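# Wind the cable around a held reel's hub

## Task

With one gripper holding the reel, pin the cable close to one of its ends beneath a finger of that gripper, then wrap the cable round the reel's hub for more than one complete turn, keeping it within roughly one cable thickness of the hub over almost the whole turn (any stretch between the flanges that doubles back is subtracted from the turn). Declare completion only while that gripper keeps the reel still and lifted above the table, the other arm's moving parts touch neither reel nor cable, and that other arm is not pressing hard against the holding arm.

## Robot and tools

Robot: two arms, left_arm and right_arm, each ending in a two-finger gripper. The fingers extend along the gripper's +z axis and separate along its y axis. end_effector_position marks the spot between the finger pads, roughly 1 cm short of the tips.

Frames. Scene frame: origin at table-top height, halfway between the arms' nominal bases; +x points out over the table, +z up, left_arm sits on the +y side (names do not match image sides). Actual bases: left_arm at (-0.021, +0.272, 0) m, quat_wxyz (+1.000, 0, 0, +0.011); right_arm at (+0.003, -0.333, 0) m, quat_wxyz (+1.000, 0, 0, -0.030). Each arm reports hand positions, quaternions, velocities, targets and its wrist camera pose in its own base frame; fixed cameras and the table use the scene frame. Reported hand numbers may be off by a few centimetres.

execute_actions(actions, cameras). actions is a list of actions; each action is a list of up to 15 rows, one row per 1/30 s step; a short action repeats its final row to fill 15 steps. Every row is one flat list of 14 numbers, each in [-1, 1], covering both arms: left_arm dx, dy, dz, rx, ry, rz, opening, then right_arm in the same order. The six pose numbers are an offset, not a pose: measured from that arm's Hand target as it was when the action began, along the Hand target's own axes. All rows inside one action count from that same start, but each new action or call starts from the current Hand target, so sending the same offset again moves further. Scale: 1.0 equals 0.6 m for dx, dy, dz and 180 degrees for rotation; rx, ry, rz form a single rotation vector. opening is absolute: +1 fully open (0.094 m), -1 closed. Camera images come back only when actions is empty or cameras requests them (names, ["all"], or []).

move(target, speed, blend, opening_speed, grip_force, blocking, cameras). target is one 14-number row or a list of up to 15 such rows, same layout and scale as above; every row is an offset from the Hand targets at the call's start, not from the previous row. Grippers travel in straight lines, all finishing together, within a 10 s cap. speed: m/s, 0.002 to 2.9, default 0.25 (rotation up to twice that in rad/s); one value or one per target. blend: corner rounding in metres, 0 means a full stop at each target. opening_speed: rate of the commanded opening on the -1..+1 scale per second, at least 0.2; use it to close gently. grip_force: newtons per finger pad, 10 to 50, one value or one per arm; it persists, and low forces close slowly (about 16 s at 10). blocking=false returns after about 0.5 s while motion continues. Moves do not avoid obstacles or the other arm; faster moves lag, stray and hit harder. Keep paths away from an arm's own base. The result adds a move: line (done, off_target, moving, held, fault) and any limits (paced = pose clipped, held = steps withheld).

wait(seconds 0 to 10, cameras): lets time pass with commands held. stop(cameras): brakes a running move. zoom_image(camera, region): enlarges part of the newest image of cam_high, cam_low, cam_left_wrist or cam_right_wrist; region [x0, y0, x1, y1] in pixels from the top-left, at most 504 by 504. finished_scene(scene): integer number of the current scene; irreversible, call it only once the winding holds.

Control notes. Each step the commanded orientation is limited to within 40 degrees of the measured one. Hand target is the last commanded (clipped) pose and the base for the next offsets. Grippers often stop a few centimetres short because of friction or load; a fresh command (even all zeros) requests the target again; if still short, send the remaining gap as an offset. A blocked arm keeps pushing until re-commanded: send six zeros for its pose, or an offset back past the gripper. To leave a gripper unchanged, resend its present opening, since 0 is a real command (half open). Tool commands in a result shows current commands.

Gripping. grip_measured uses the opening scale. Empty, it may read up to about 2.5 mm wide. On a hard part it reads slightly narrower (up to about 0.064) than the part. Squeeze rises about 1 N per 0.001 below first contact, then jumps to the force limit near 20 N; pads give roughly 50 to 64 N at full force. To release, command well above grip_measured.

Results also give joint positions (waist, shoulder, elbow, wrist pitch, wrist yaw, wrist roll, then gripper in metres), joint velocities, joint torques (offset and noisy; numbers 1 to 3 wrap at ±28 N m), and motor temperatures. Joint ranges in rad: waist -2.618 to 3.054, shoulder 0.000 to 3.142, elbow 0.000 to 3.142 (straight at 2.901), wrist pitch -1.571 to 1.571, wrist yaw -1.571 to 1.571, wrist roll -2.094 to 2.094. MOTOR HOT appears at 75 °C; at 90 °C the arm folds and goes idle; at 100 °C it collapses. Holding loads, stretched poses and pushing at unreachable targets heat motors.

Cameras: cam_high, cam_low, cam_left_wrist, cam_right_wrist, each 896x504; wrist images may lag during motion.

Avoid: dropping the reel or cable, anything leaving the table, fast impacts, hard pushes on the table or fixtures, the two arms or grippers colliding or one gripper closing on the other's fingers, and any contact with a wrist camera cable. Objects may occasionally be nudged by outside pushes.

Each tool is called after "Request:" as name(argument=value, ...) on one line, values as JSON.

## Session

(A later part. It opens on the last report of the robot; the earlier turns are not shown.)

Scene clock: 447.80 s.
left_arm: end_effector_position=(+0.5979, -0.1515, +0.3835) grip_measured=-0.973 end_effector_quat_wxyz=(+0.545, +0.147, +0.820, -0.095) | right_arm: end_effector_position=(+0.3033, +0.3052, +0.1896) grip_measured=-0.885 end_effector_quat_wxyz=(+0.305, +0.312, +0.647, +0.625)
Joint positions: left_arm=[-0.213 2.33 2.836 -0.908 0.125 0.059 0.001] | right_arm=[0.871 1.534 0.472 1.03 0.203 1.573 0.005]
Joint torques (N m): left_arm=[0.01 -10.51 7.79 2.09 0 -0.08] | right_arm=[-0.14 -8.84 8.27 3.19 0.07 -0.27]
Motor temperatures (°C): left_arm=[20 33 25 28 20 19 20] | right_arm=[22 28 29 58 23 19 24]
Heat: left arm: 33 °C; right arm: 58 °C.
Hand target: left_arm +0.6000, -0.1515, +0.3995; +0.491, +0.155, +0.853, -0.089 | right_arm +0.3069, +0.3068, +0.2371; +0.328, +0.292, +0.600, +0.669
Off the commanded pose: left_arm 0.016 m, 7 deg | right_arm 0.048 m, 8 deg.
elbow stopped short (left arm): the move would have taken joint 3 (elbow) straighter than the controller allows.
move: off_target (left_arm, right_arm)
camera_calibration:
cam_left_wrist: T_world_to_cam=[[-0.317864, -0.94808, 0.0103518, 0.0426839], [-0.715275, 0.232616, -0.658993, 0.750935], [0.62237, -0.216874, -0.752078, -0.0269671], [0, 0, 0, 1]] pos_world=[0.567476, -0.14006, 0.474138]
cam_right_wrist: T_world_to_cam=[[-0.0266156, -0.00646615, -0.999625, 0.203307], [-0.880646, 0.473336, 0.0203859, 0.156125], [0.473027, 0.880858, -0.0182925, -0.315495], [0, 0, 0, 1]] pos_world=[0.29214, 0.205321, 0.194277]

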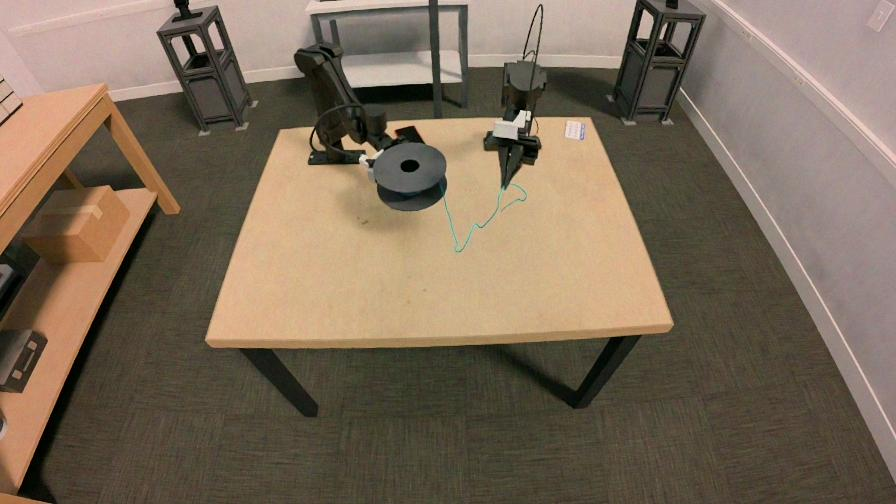

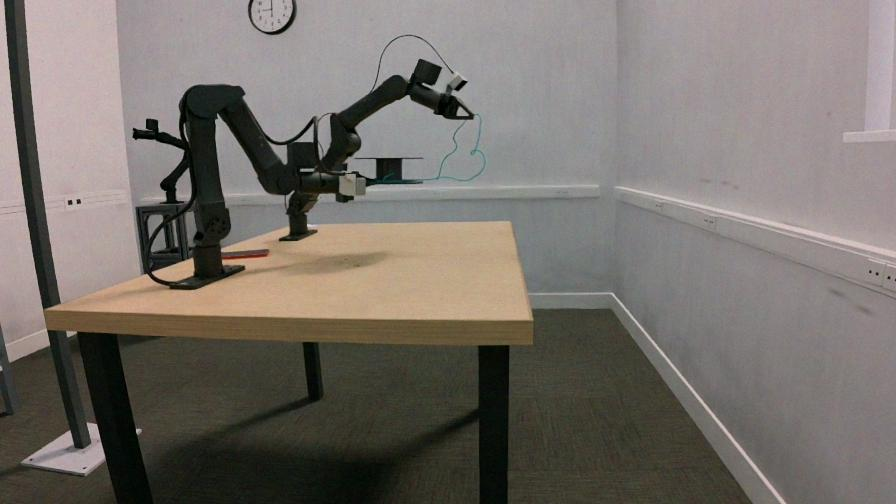

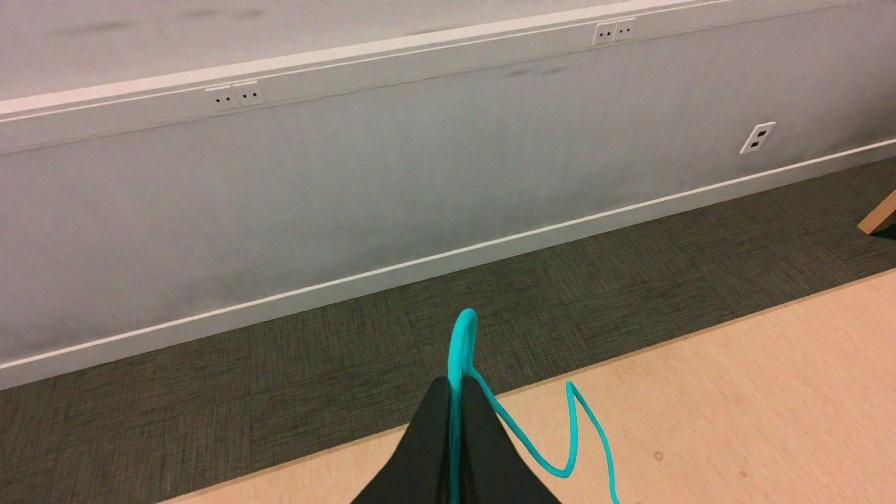

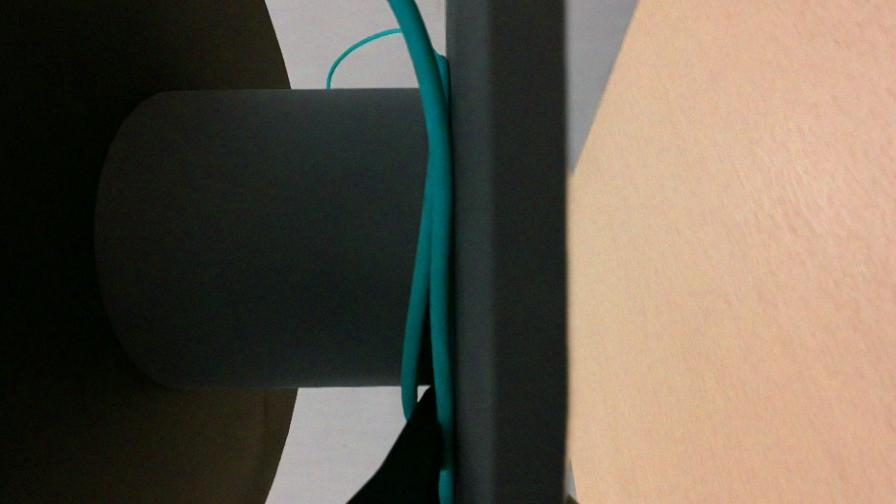

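Request:
move(target=[[-0.0774,-0.188,0.0342,0,0,0,-1,0,0,0,0,0,0,-1],[-0.073,-0.386,0.0273,0,0,0,-1,0,0,0,0,0,0,-1],[-0.0405,-0.492,-0.063,0,0,0,-1,0,0,0,0,0,0,-1]], speed=0.13, blend=0.03, cameras=["all"])

Request:
zoom_image(camera="cam_low", region=[290, 40, 540, 290])

Request:
zoom_image(camera="cam_high", region=[320, 80, 560, 280])

Scene clock: 452.27 s.
left_arm: end_effector_position=(+0.4861, -0.4349, +0.3946) grip_measured=-0.973 end_effector_quat_wxyz=(+0.607, +0.181, +0.759, -0.150) | right_arm: end_effector_position=(+0.3033, +0.3052, +0.1896) grip_measured=-0.885 end_effector_quat_wxyz=(+0.305, +0.312, +0.647, +0.625)
Joint positions: left_arm=[-0.823 2.412 2.836 -0.656 -0.338 -0.085 0.001] | right_arm=[0.871 1.534 0.472 1.03 0.203 1.573 0.005]
Joint torques (N m): left_arm=[0.2 -15.05 7.95 1.97 -0.12 -0.1] | right_arm=[-0.14 -8.85 8.28 3.18 0.07 -0.26]
Motor temperatures (°C): left_arm=[20 34 25 29 20 19 20] | right_arm=[22 28 29 57 23 19 24]
Heat: left arm: 34 °C; right arm: 57 °C.
Hand target: left_arm +0.4771, -0.4207, +0.4393; +0.491, +0.155, +0.853, -0.089 | right_arm +0.3069, +0.3068, +0.2371; +0.328, +0.292, +0.600, +0.669
Off the commanded pose: left_arm 0.048 m, 19 deg | right_arm 0.048 m, 8 deg.
elbow stopped short (left arm): the move would have taken joint 3 (elbow) straighter than the controller allows.
move: off_target (left_arm, right_arm)
camera_calibration:
cam_left_wrist: T_world_to_cam=[[-0.434594, -0.90022, 0.0270588, -0.190628], [-0.569732, 0.251529, -0.782393, 0.730367], [0.69752, -0.35544, -0.622197, -0.158628], [0, 0, 0, 1]] pos_world=[0.443913, -0.411698, 0.477894]
cam_right_wrist: T_world_to_cam=[[-0.0266156, -0.00646615, -0.999625, 0.203307], [-0.880646, 0.473336, 0.0203859, 0.156125], [0.473027, 0.880858, -0.0182925, -0.315495], [0, 0, 0, 1]] pos_world=[0.29214, 0.205321, 0.194277]

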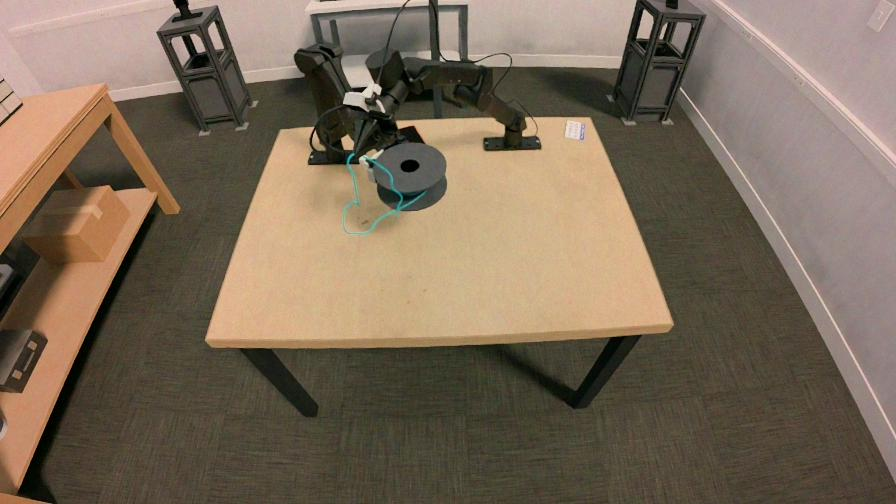

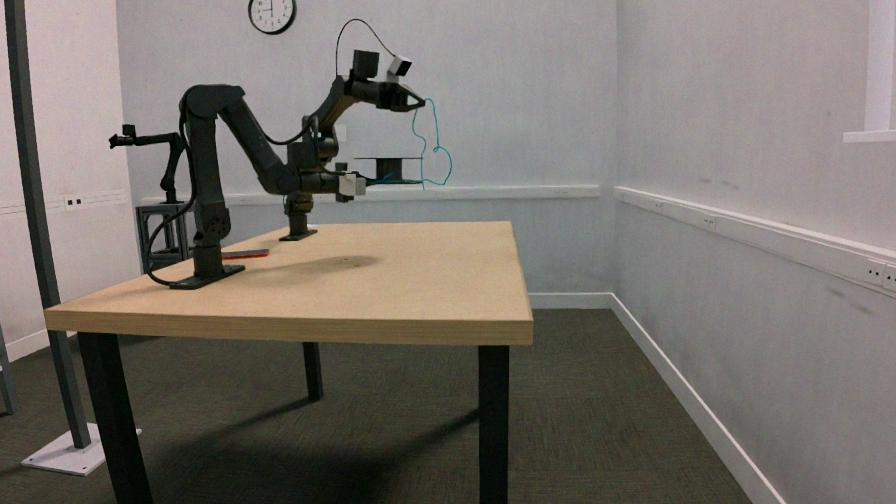

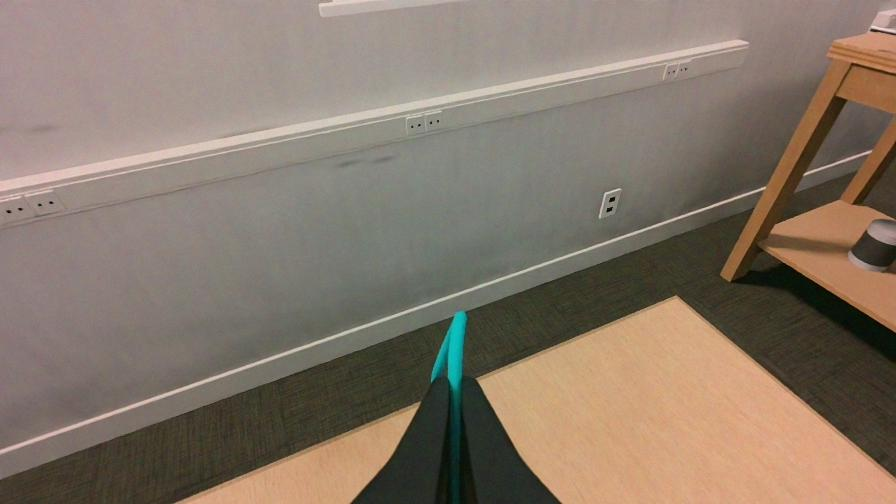

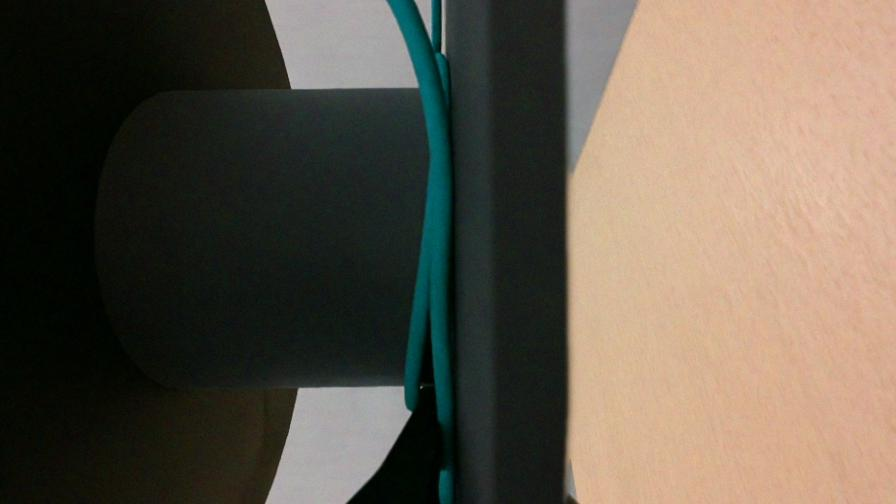

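Scaled by 2.016 from the camera's 896x504 image, which has a finer 1280x720 frame.

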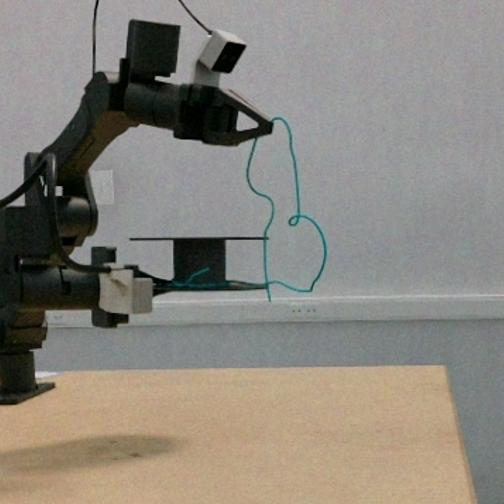

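Scaled by 2.100 from the camera's 896x504 image, which has a finer 1280x720 frame.

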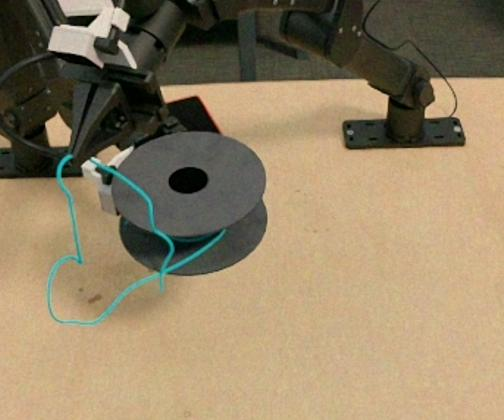

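Request:
move(target=[[0.0267,-0.081,-0.082,0,0,0,-1,0,0,0,0,0,0,-1],[0.09,-0.088,-0.192,0,0,0,-1,0,0,0,0,0,0,-1],[0.1466,-0.0457,-0.29,0,0,0,-1,0,0,0,0,0,0,-1]], speed=0.12, blend=0.03, cameras=["all"])

Request:
zoom_image(camera="cam_low", region=[290, 40, 540, 290])

Request:
zoom_image(camera="cam_high", region=[320, 40, 560, 260])

Scene clock: 457.10 s.
left_arm: end_effector_position=(+0.2898, -0.3887, +0.4300) grip_measured=-0.973 end_effector_quat_wxyz=(+0.511, +0.177, +0.835, -0.101) | right_arm: end_effector_position=(+0.3033, +0.3052, +0.1896) grip_measured=-0.885 end_effector_quat_wxyz=(+0.305, +0.312, +0.647, +0.625)
Joint positions: left_arm=[-1.161 2.112 2.845 -1.349 -0.656 -0.396 0.001] | right_arm=[0.871 1.534 0.472 1.03 0.203 1.573 0.005]
Joint torques (N m): left_arm=[-0.43 -10.32 5.74 1.6 -0.35 -0.1] | right_arm=[-0.17 -8.81 8.27 3.19 0.06 -0.26]
Motor temperatures (°C): left_arm=[20 36 25 29 20 19 20] | right_arm=[22 28 29 56 23 19 24]
Heat: left arm: 36 °C; right arm: 56 °C.
Hand target: left_arm +0.2852, -0.3780, +0.4507; +0.491, +0.155, +0.853, -0.089 | right_arm +0.3069, +0.3068, +0.2371; +0.328, +0.292, +0.600, +0.669
Off the commanded pose: left_arm 0.024 m, 4 deg | right_arm 0.048 m, 8 deg.
elbow stopped short (left arm): the move would have taken joint 3 (elbow) straighter than the controller allows.
move: off_target (left_arm, right_arm)
camera_calibration:
cam_left_wrist: T_world_to_cam=[[-0.372058, -0.928207, 0.00215765, -0.253659], [-0.743329, 0.296559, -0.599596, 0.623833], [0.555909, -0.224688, -0.8003, 0.185266], [0, 0, 0, 1]] pos_world=[0.266346, -0.378824, 0.522863]
cam_right_wrist: T_world_to_cam=[[-0.0266156, -0.00646615, -0.999625, 0.203307], [-0.880646, 0.473336, 0.0203859, 0.156125], [0.473027, 0.880858, -0.0182925, -0.315495], [0, 0, 0, 1]] pos_world=[0.29214, 0.205321, 0.194277]

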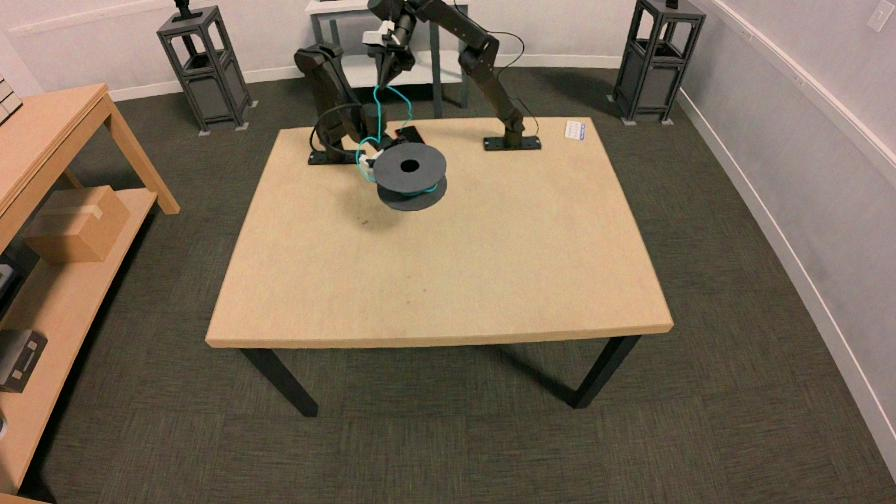

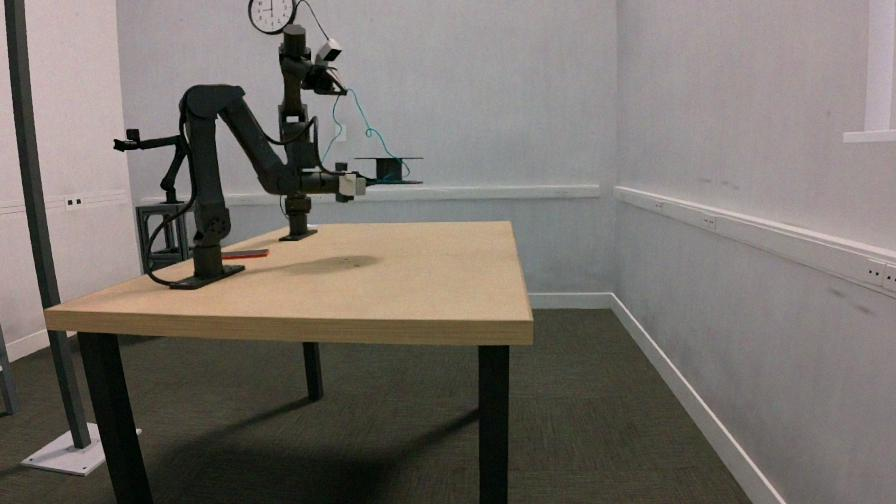

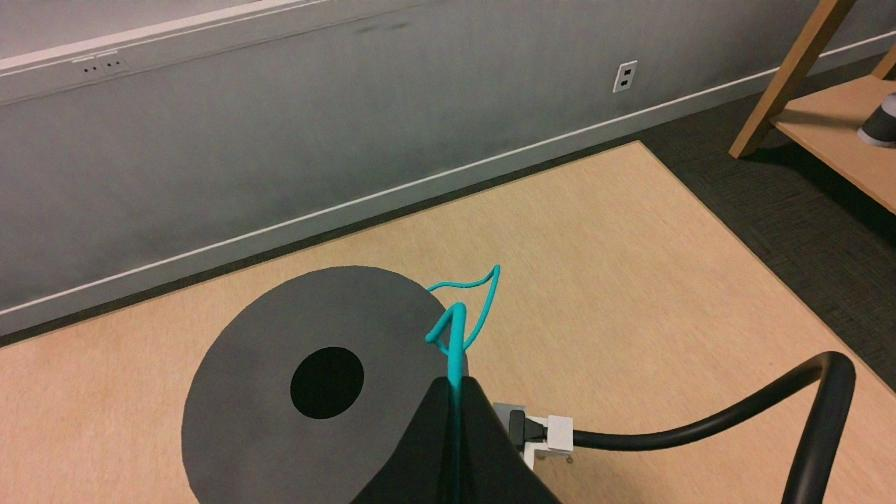

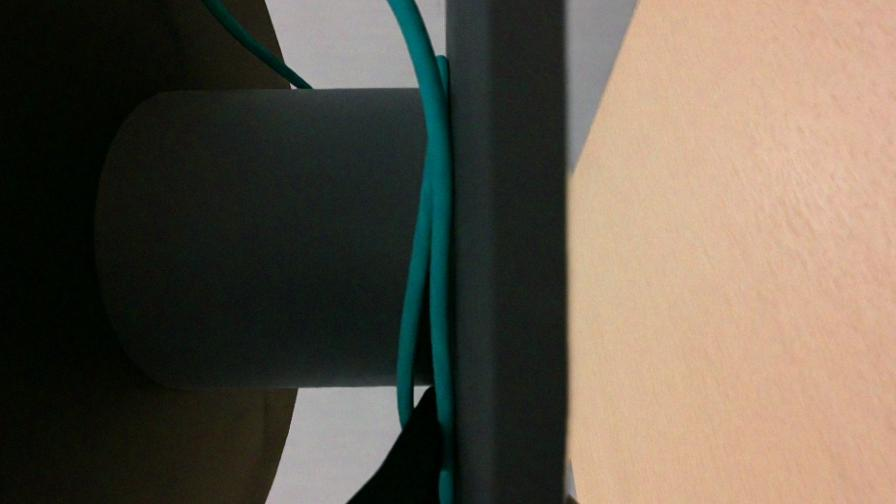

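Scaled by 2.016 from the camera's 896x504 image, which has a finer 1280x720 frame.

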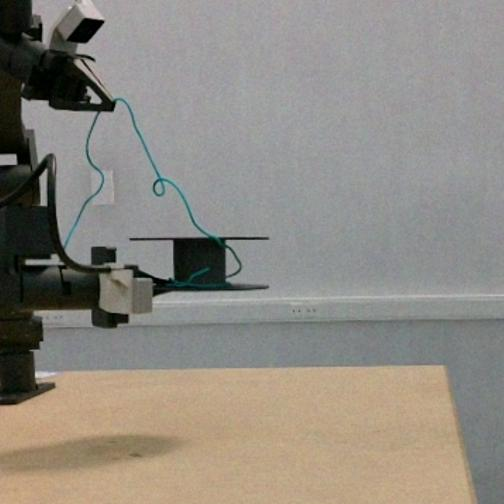

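Scaled by 2.100 from the camera's 896x504 image, which has a finer 1280x720 frame.

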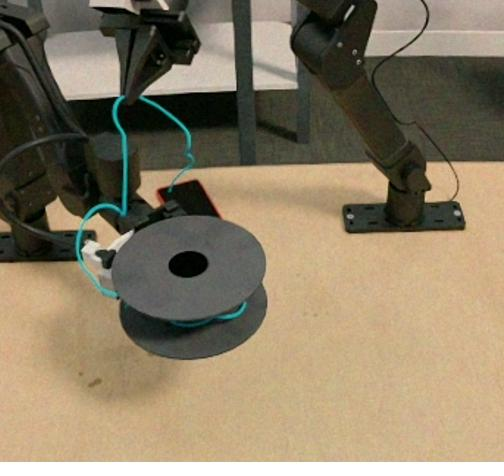

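Request:
move(target=[[0.0528,0.089,-0.058,0,0,0,-1,0,0,0,0,0,0,-1],[0.1405,0.2306,-0.077,0,0,0,-1,0,0,0,0,0,0,-1],[0.24,0.3986,-0.049,0,0,0,-1,0,0,0,0,0,0,-1]], speed=0.12, blend=0.03, cameras=["all"])

Request:
zoom_image(camera="cam_low", region=[290, 40, 540, 290])

Request:
zoom_image(camera="cam_high", region=[320, 40, 560, 260])

Scene clock: 461.13 s.
left_arm: end_effector_position=(+0.2776, -0.1208, +0.3375) grip_measured=-0.973 end_effector_quat_wxyz=(+0.481, +0.155, +0.859, -0.087) | right_arm: end_effector_position=(+0.3033, +0.3052, +0.1896) grip_measured=-0.885 end_effector_quat_wxyz=(+0.305, +0.312, +0.647, +0.625)
Joint positions: left_arm=[-0.472 0.984 1.287 -0.856 -0.098 -0.059 0.001] | right_arm=[0.871 1.534 0.472 1.03 0.203 1.573 0.005]
Joint torques (N m): left_arm=[0.58 -2.03 4.96 2 0.01 0.09] | right_arm=[-0.13 -8.83 8.25 3.19 0.07 -0.25]
Motor temperatures (°C): left_arm=[20 35 25 30 20 19 20] | right_arm=[22 28 29 55 23 19 24]
Heat: left arm: 35 °C; right arm: 55 °C.
Hand target: left_arm +0.2777, -0.1197, +0.3411; +0.491, +0.155, +0.853, -0.089 | right_arm +0.3069, +0.3068, +0.2371; +0.328, +0.292, +0.600, +0.669
Off the commanded pose: left_arm 0.004 m, 1 deg | right_arm 0.048 m, 8 deg.
move: off_target (right_arm)
camera_calibration:
cam_left_wrist: T_world_to_cam=[[-0.321649, -0.946803, 0.0103005, -0.0283434], [-0.79975, 0.265836, -0.538267, 0.471136], [0.506895, -0.181371, -0.842711, 0.21146], [0, 0, 0, 1]] pos_world=[0.260486, -0.113728, 0.432089]
cam_right_wrist: T_world_to_cam=[[-0.0266156, -0.00646615, -0.999625, 0.203307], [-0.880646, 0.473336, 0.0203859, 0.156125], [0.473027, 0.880858, -0.0182925, -0.315495], [0, 0, 0, 1]] pos_world=[0.29214, 0.205321, 0.194277]

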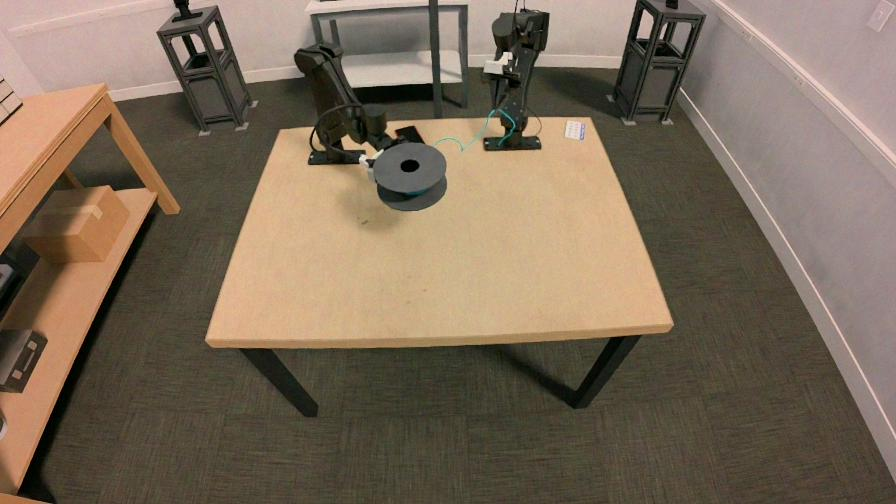

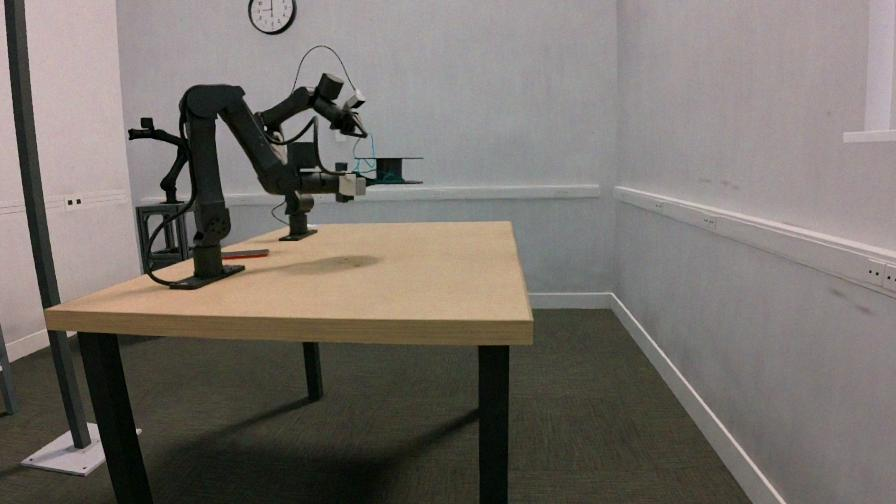

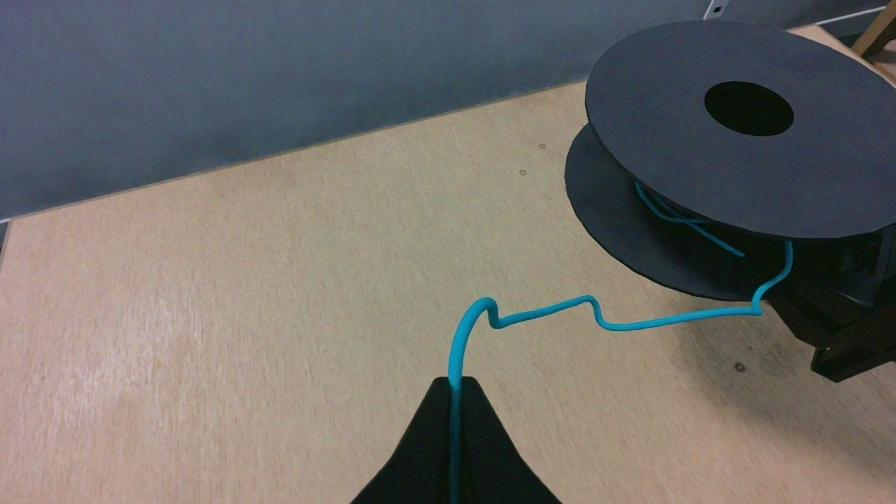

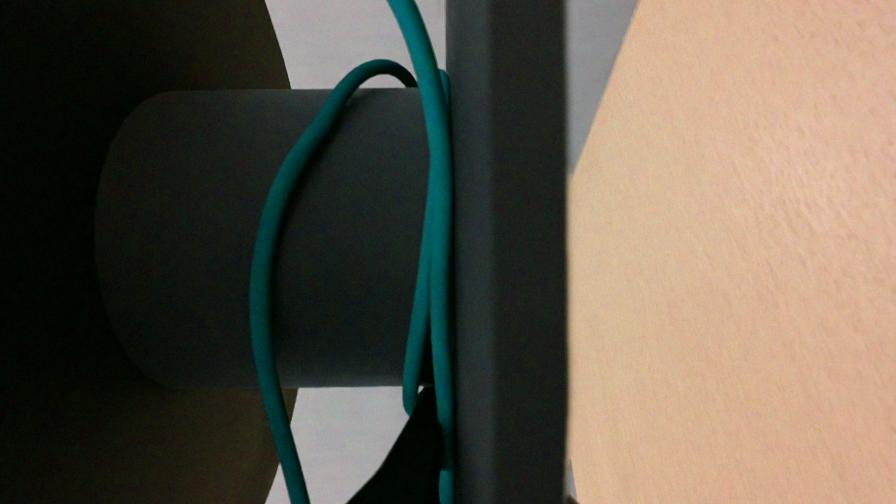

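Scaled by 2.016 from the camera's 896x504 image, which has a finer 1280x720 frame.

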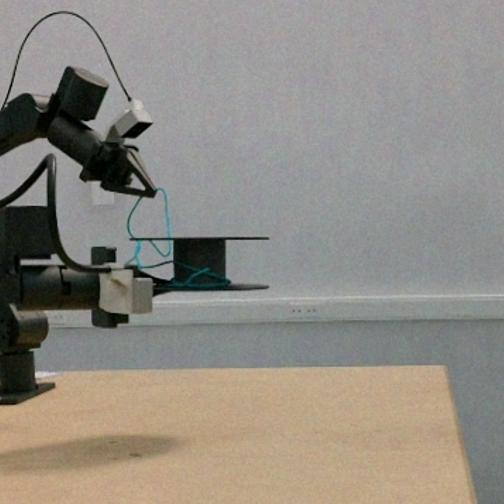

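Scaled by 2.100 from the camera's 896x504 image, which has a finer 1280x720 frame.

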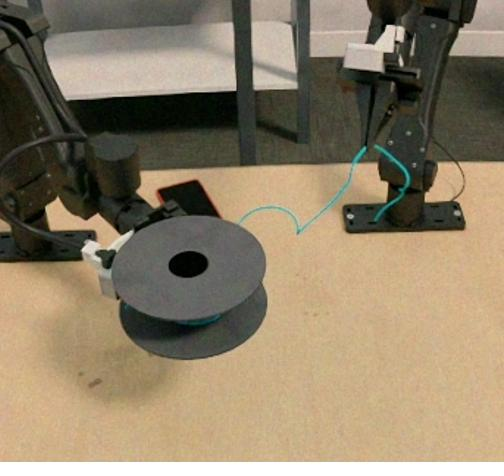

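Request:
move(target=[[-0.034,0.152,0.1255,0,0,0,-1,0,0,0,0,0,0,-1],[-0.139,0.144,0.294,0,0,0,-1,0,0,0,0,0,0,-1]], speed=0.1, blend=0.03, cameras=["all"])

Request:
zoom_image(camera="cam_low", region=[290, 40, 540, 290])

Request:
zoom_image(camera="cam_high", region=[320, 40, 560, 260])

Scene clock: 464.87 s.
left_arm: end_effector_position=(+0.4852, -0.1048, +0.3074) grip_measured=-0.973 end_effector_quat_wxyz=(+0.472, +0.156, +0.863, -0.089) | right_arm: end_effector_position=(+0.3033, +0.3052, +0.1896) grip_measured=-0.885 end_effector_quat_wxyz=(+0.305, +0.312, +0.647, +0.625)
Joint positions: left_arm=[-0.148 1.66 1.666 -0.586 0.183 0.111 0.001] | right_arm=[0.871 1.534 0.472 1.03 0.203 1.573 0.005]
Joint torques (N m): left_arm=[-0.47 -6.54 9.2 1.88 0.05 -0.11] | right_arm=[-0.12 -8.84 8.24 3.21 0.07 -0.27]
Motor temperatures (°C): left_arm=[20 34 25 30 20 19 21] | right_arm=[22 28 29 55 23 19 24]
Heat: left arm: 34 °C; right arm: 55 °C.
Hand target: left_arm +0.4901, -0.1072, +0.3247; +0.491, +0.155, +0.853, -0.089 | right_arm +0.3069, +0.3068, +0.2371; +0.328, +0.292, +0.600, +0.669
Off the commanded pose: left_arm 0.018 m, 2 deg | right_arm 0.048 m, 8 deg.
move: off_target (left_arm, right_arm)
camera_calibration:
cam_left_wrist: T_world_to_cam=[[-0.325734, -0.945302, 0.0173726, 0.05394], [-0.809077, 0.269192, -0.522426, 0.616698], [0.489174, -0.184228, -0.852507, 0.0949581], [0, 0, 0, 1]] pos_world=[0.470075, -0.0975267, 0.402195]
cam_right_wrist: T_world_to_cam=[[-0.0266156, -0.00646615, -0.999625, 0.203307], [-0.880646, 0.473336, 0.0203859, 0.156125], [0.473027, 0.880858, -0.0182925, -0.315495], [0, 0, 0, 1]] pos_world=[0.29214, 0.205321, 0.194277]

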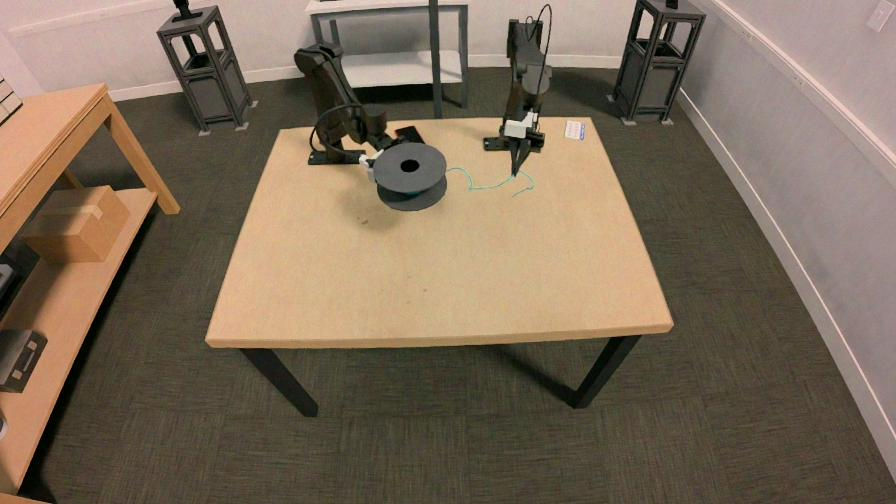

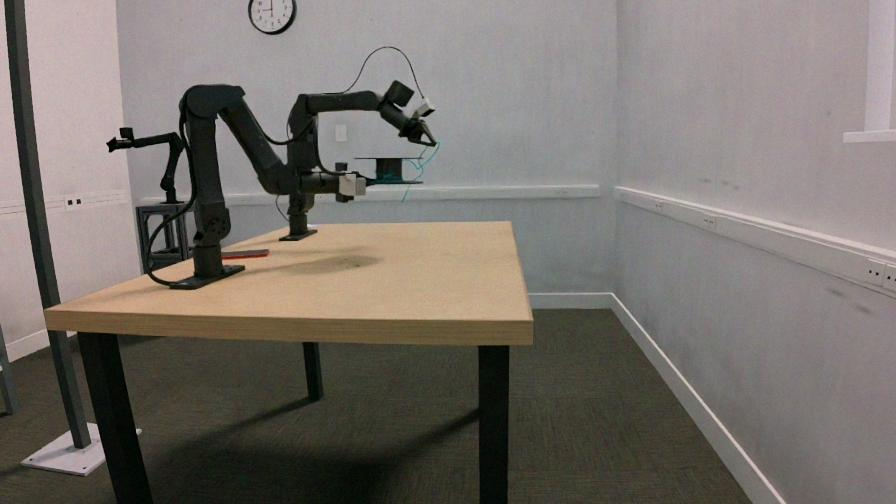

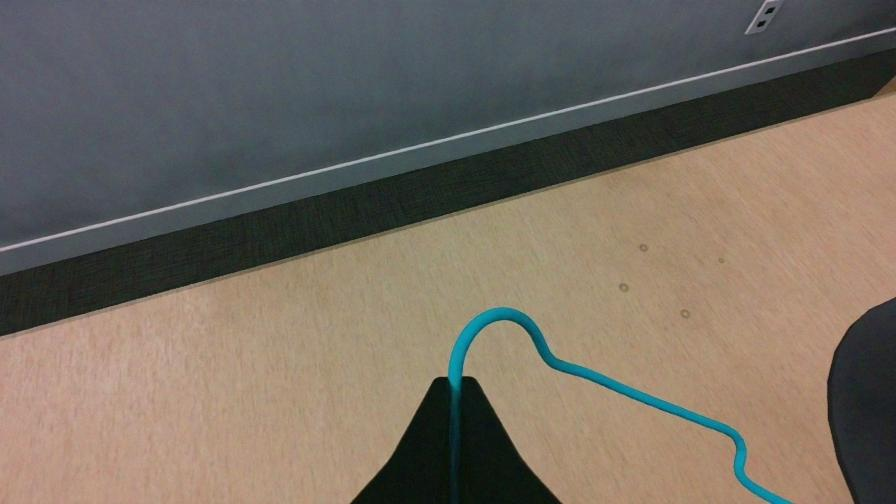

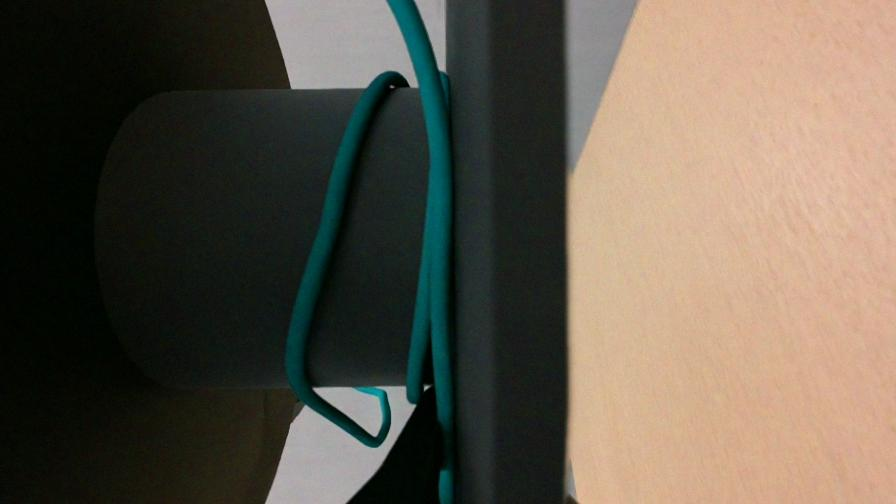

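Scaled by 2.016 from the camera's 896x504 image, which has a finer 1280x720 frame.

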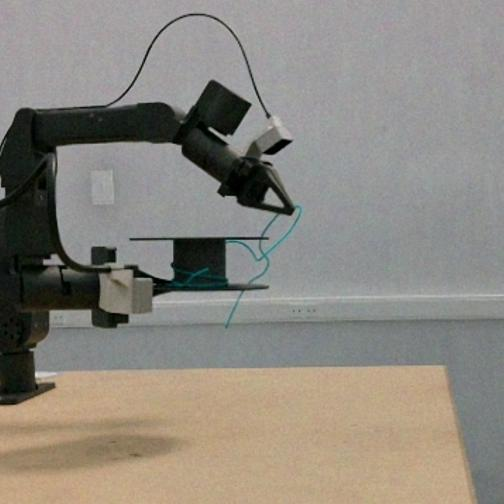

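Scaled by 2.100 from the camera's 896x504 image, which has a finer 1280x720 frame.

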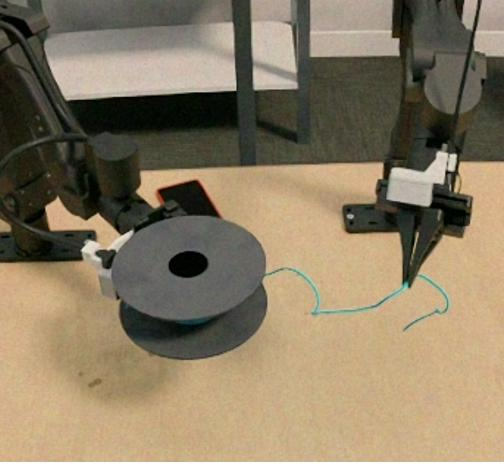

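Request:
move(target=[[-0.143,-0.027,0.148,0,0,0,-1,0,0,0,0,0,0,-1],[-0.186,-0.2084,0.2056,0,0,0,-1,0,0,0,0,0,0,-1],[-0.199,-0.3815,0.1945,0,0,0,-1,0,0,0,0,0,0,-1]], speed=0.1, blend=0.03, cameras=["all"])

Request:
zoom_image(camera="cam_low", region=[290, 40, 540, 290])

Request:
zoom_image(camera="cam_high", region=[320, 80, 560, 280])

Scene clock: 471.23 s.
left_arm: end_effector_position=(+0.5563, -0.3780, +0.3557) grip_measured=-0.973 end_effector_quat_wxyz=(+0.587, +0.166, +0.781, -0.132) | right_arm: end_effector_position=(+0.3033, +0.3052, +0.1896) grip_measured=-0.885 end_effector_quat_wxyz=(+0.305, +0.312, +0.647, +0.625)
Joint positions: left_arm=[-0.656 2.472 2.834 -0.648 -0.217 -0.074 0.001] | right_arm=[0.871 1.534 0.472 1.03 0.203 1.573 0.005]
Joint torques (N m): left_arm=[-0.18 -11.32 8.09 2.13 -0.1 -0.06] | right_arm=[-0.14 -8.81 8.23 3.19 0.07 -0.25]
Motor temperatures (°C): left_arm=[20 34 26 31 20 19 21] | right_arm=[22 29 29 55 23 19 24]
Heat: left arm: 34 °C; right arm: 55 °C.
Hand target: left_arm +0.5603, -0.3781, +0.3691; +0.491, +0.155, +0.853, -0.089 | right_arm +0.3069, +0.3068, +0.2371; +0.328, +0.292, +0.600, +0.669
Off the commanded pose: left_arm 0.014 m, 15 deg | right_arm 0.048 m, 8 deg.
elbow stopped short (left arm): the move would have taken joint 3 (elbow) straighter than the controller allows.
move: off_target (left_arm, right_arm)
camera_calibration:
cam_left_wrist: T_world_to_cam=[[-0.390308, -0.920226, 0.0290406, -0.140852], [-0.623628, 0.24104, -0.743632, 0.737754], [0.677309, -0.308356, -0.667959, -0.166182], [0, 0, 0, 1]] pos_world=[0.517665, -0.358687, 0.441705]
cam_right_wrist: T_world_to_cam=[[-0.0266156, -0.00646615, -0.999625, 0.203307], [-0.880646, 0.473336, 0.0203859, 0.156125], [0.473027, 0.880858, -0.0182925, -0.315495], [0, 0, 0, 1]] pos_world=[0.29214, 0.205321, 0.194277]

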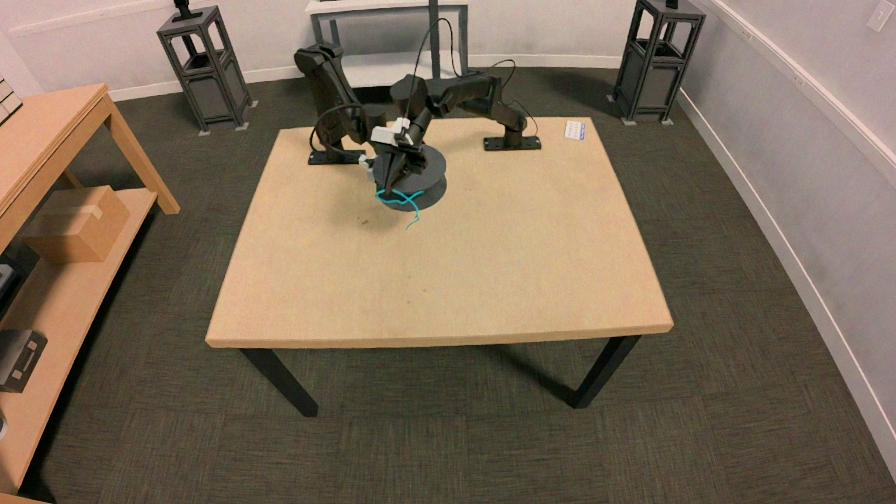

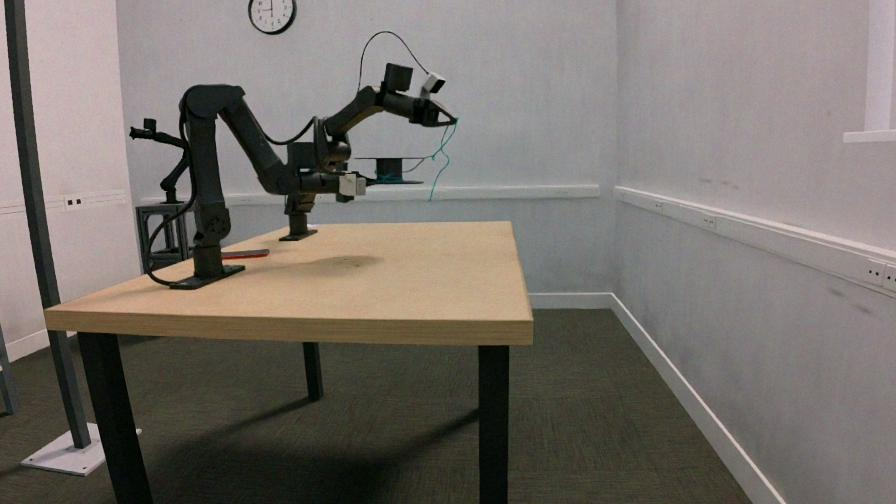

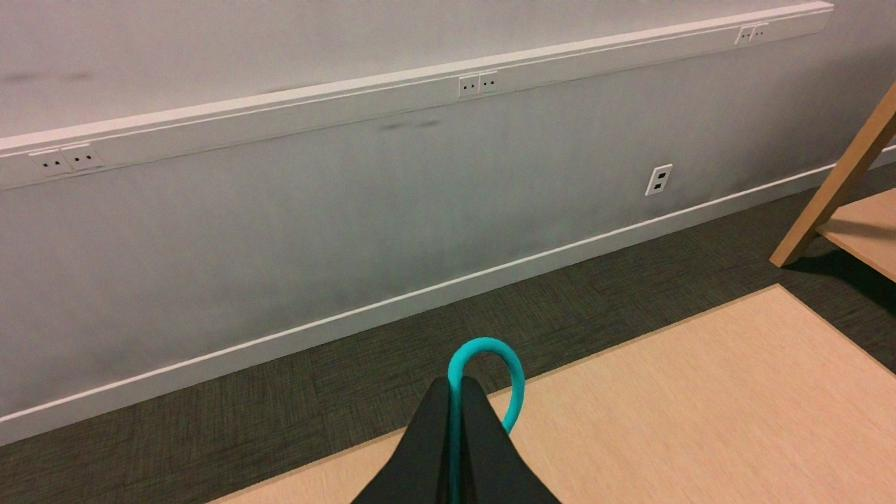

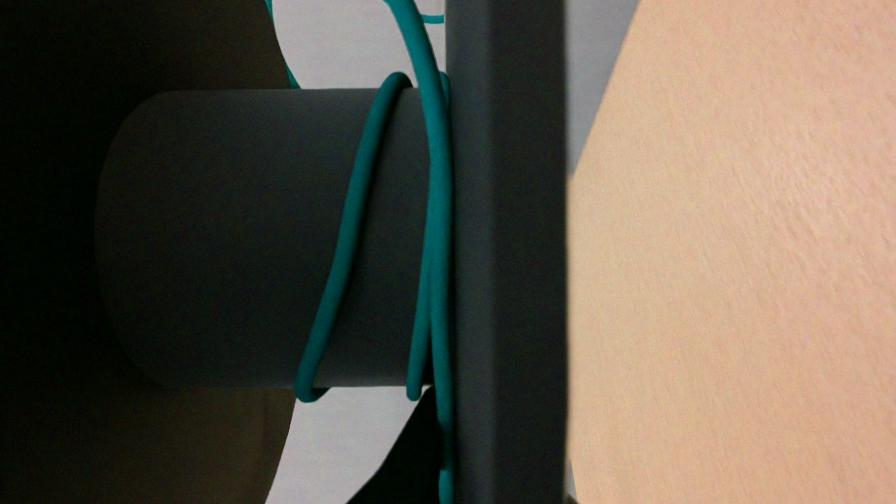

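Scaled by 2.016 from the camera's 896x504 image, which has a finer 1280x720 frame.

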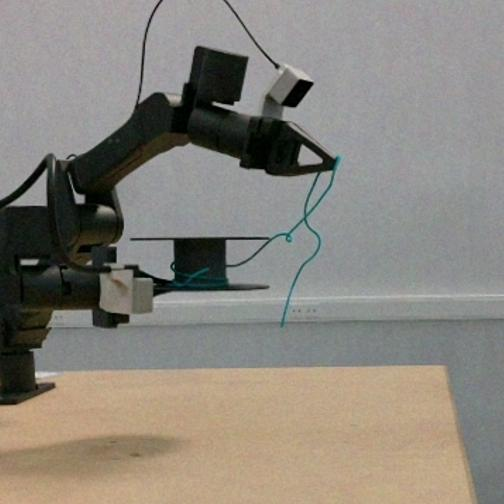

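Scaled by 2.100 from the camera's 896x504 image, which has a finer 1280x720 frame.

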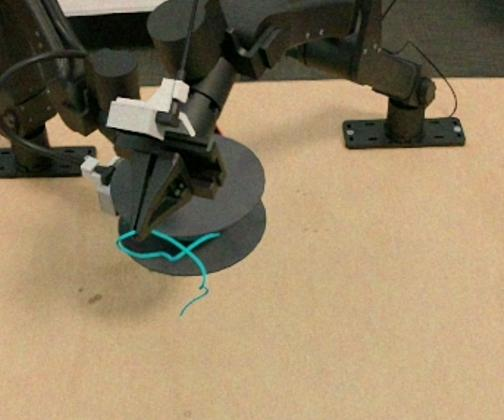

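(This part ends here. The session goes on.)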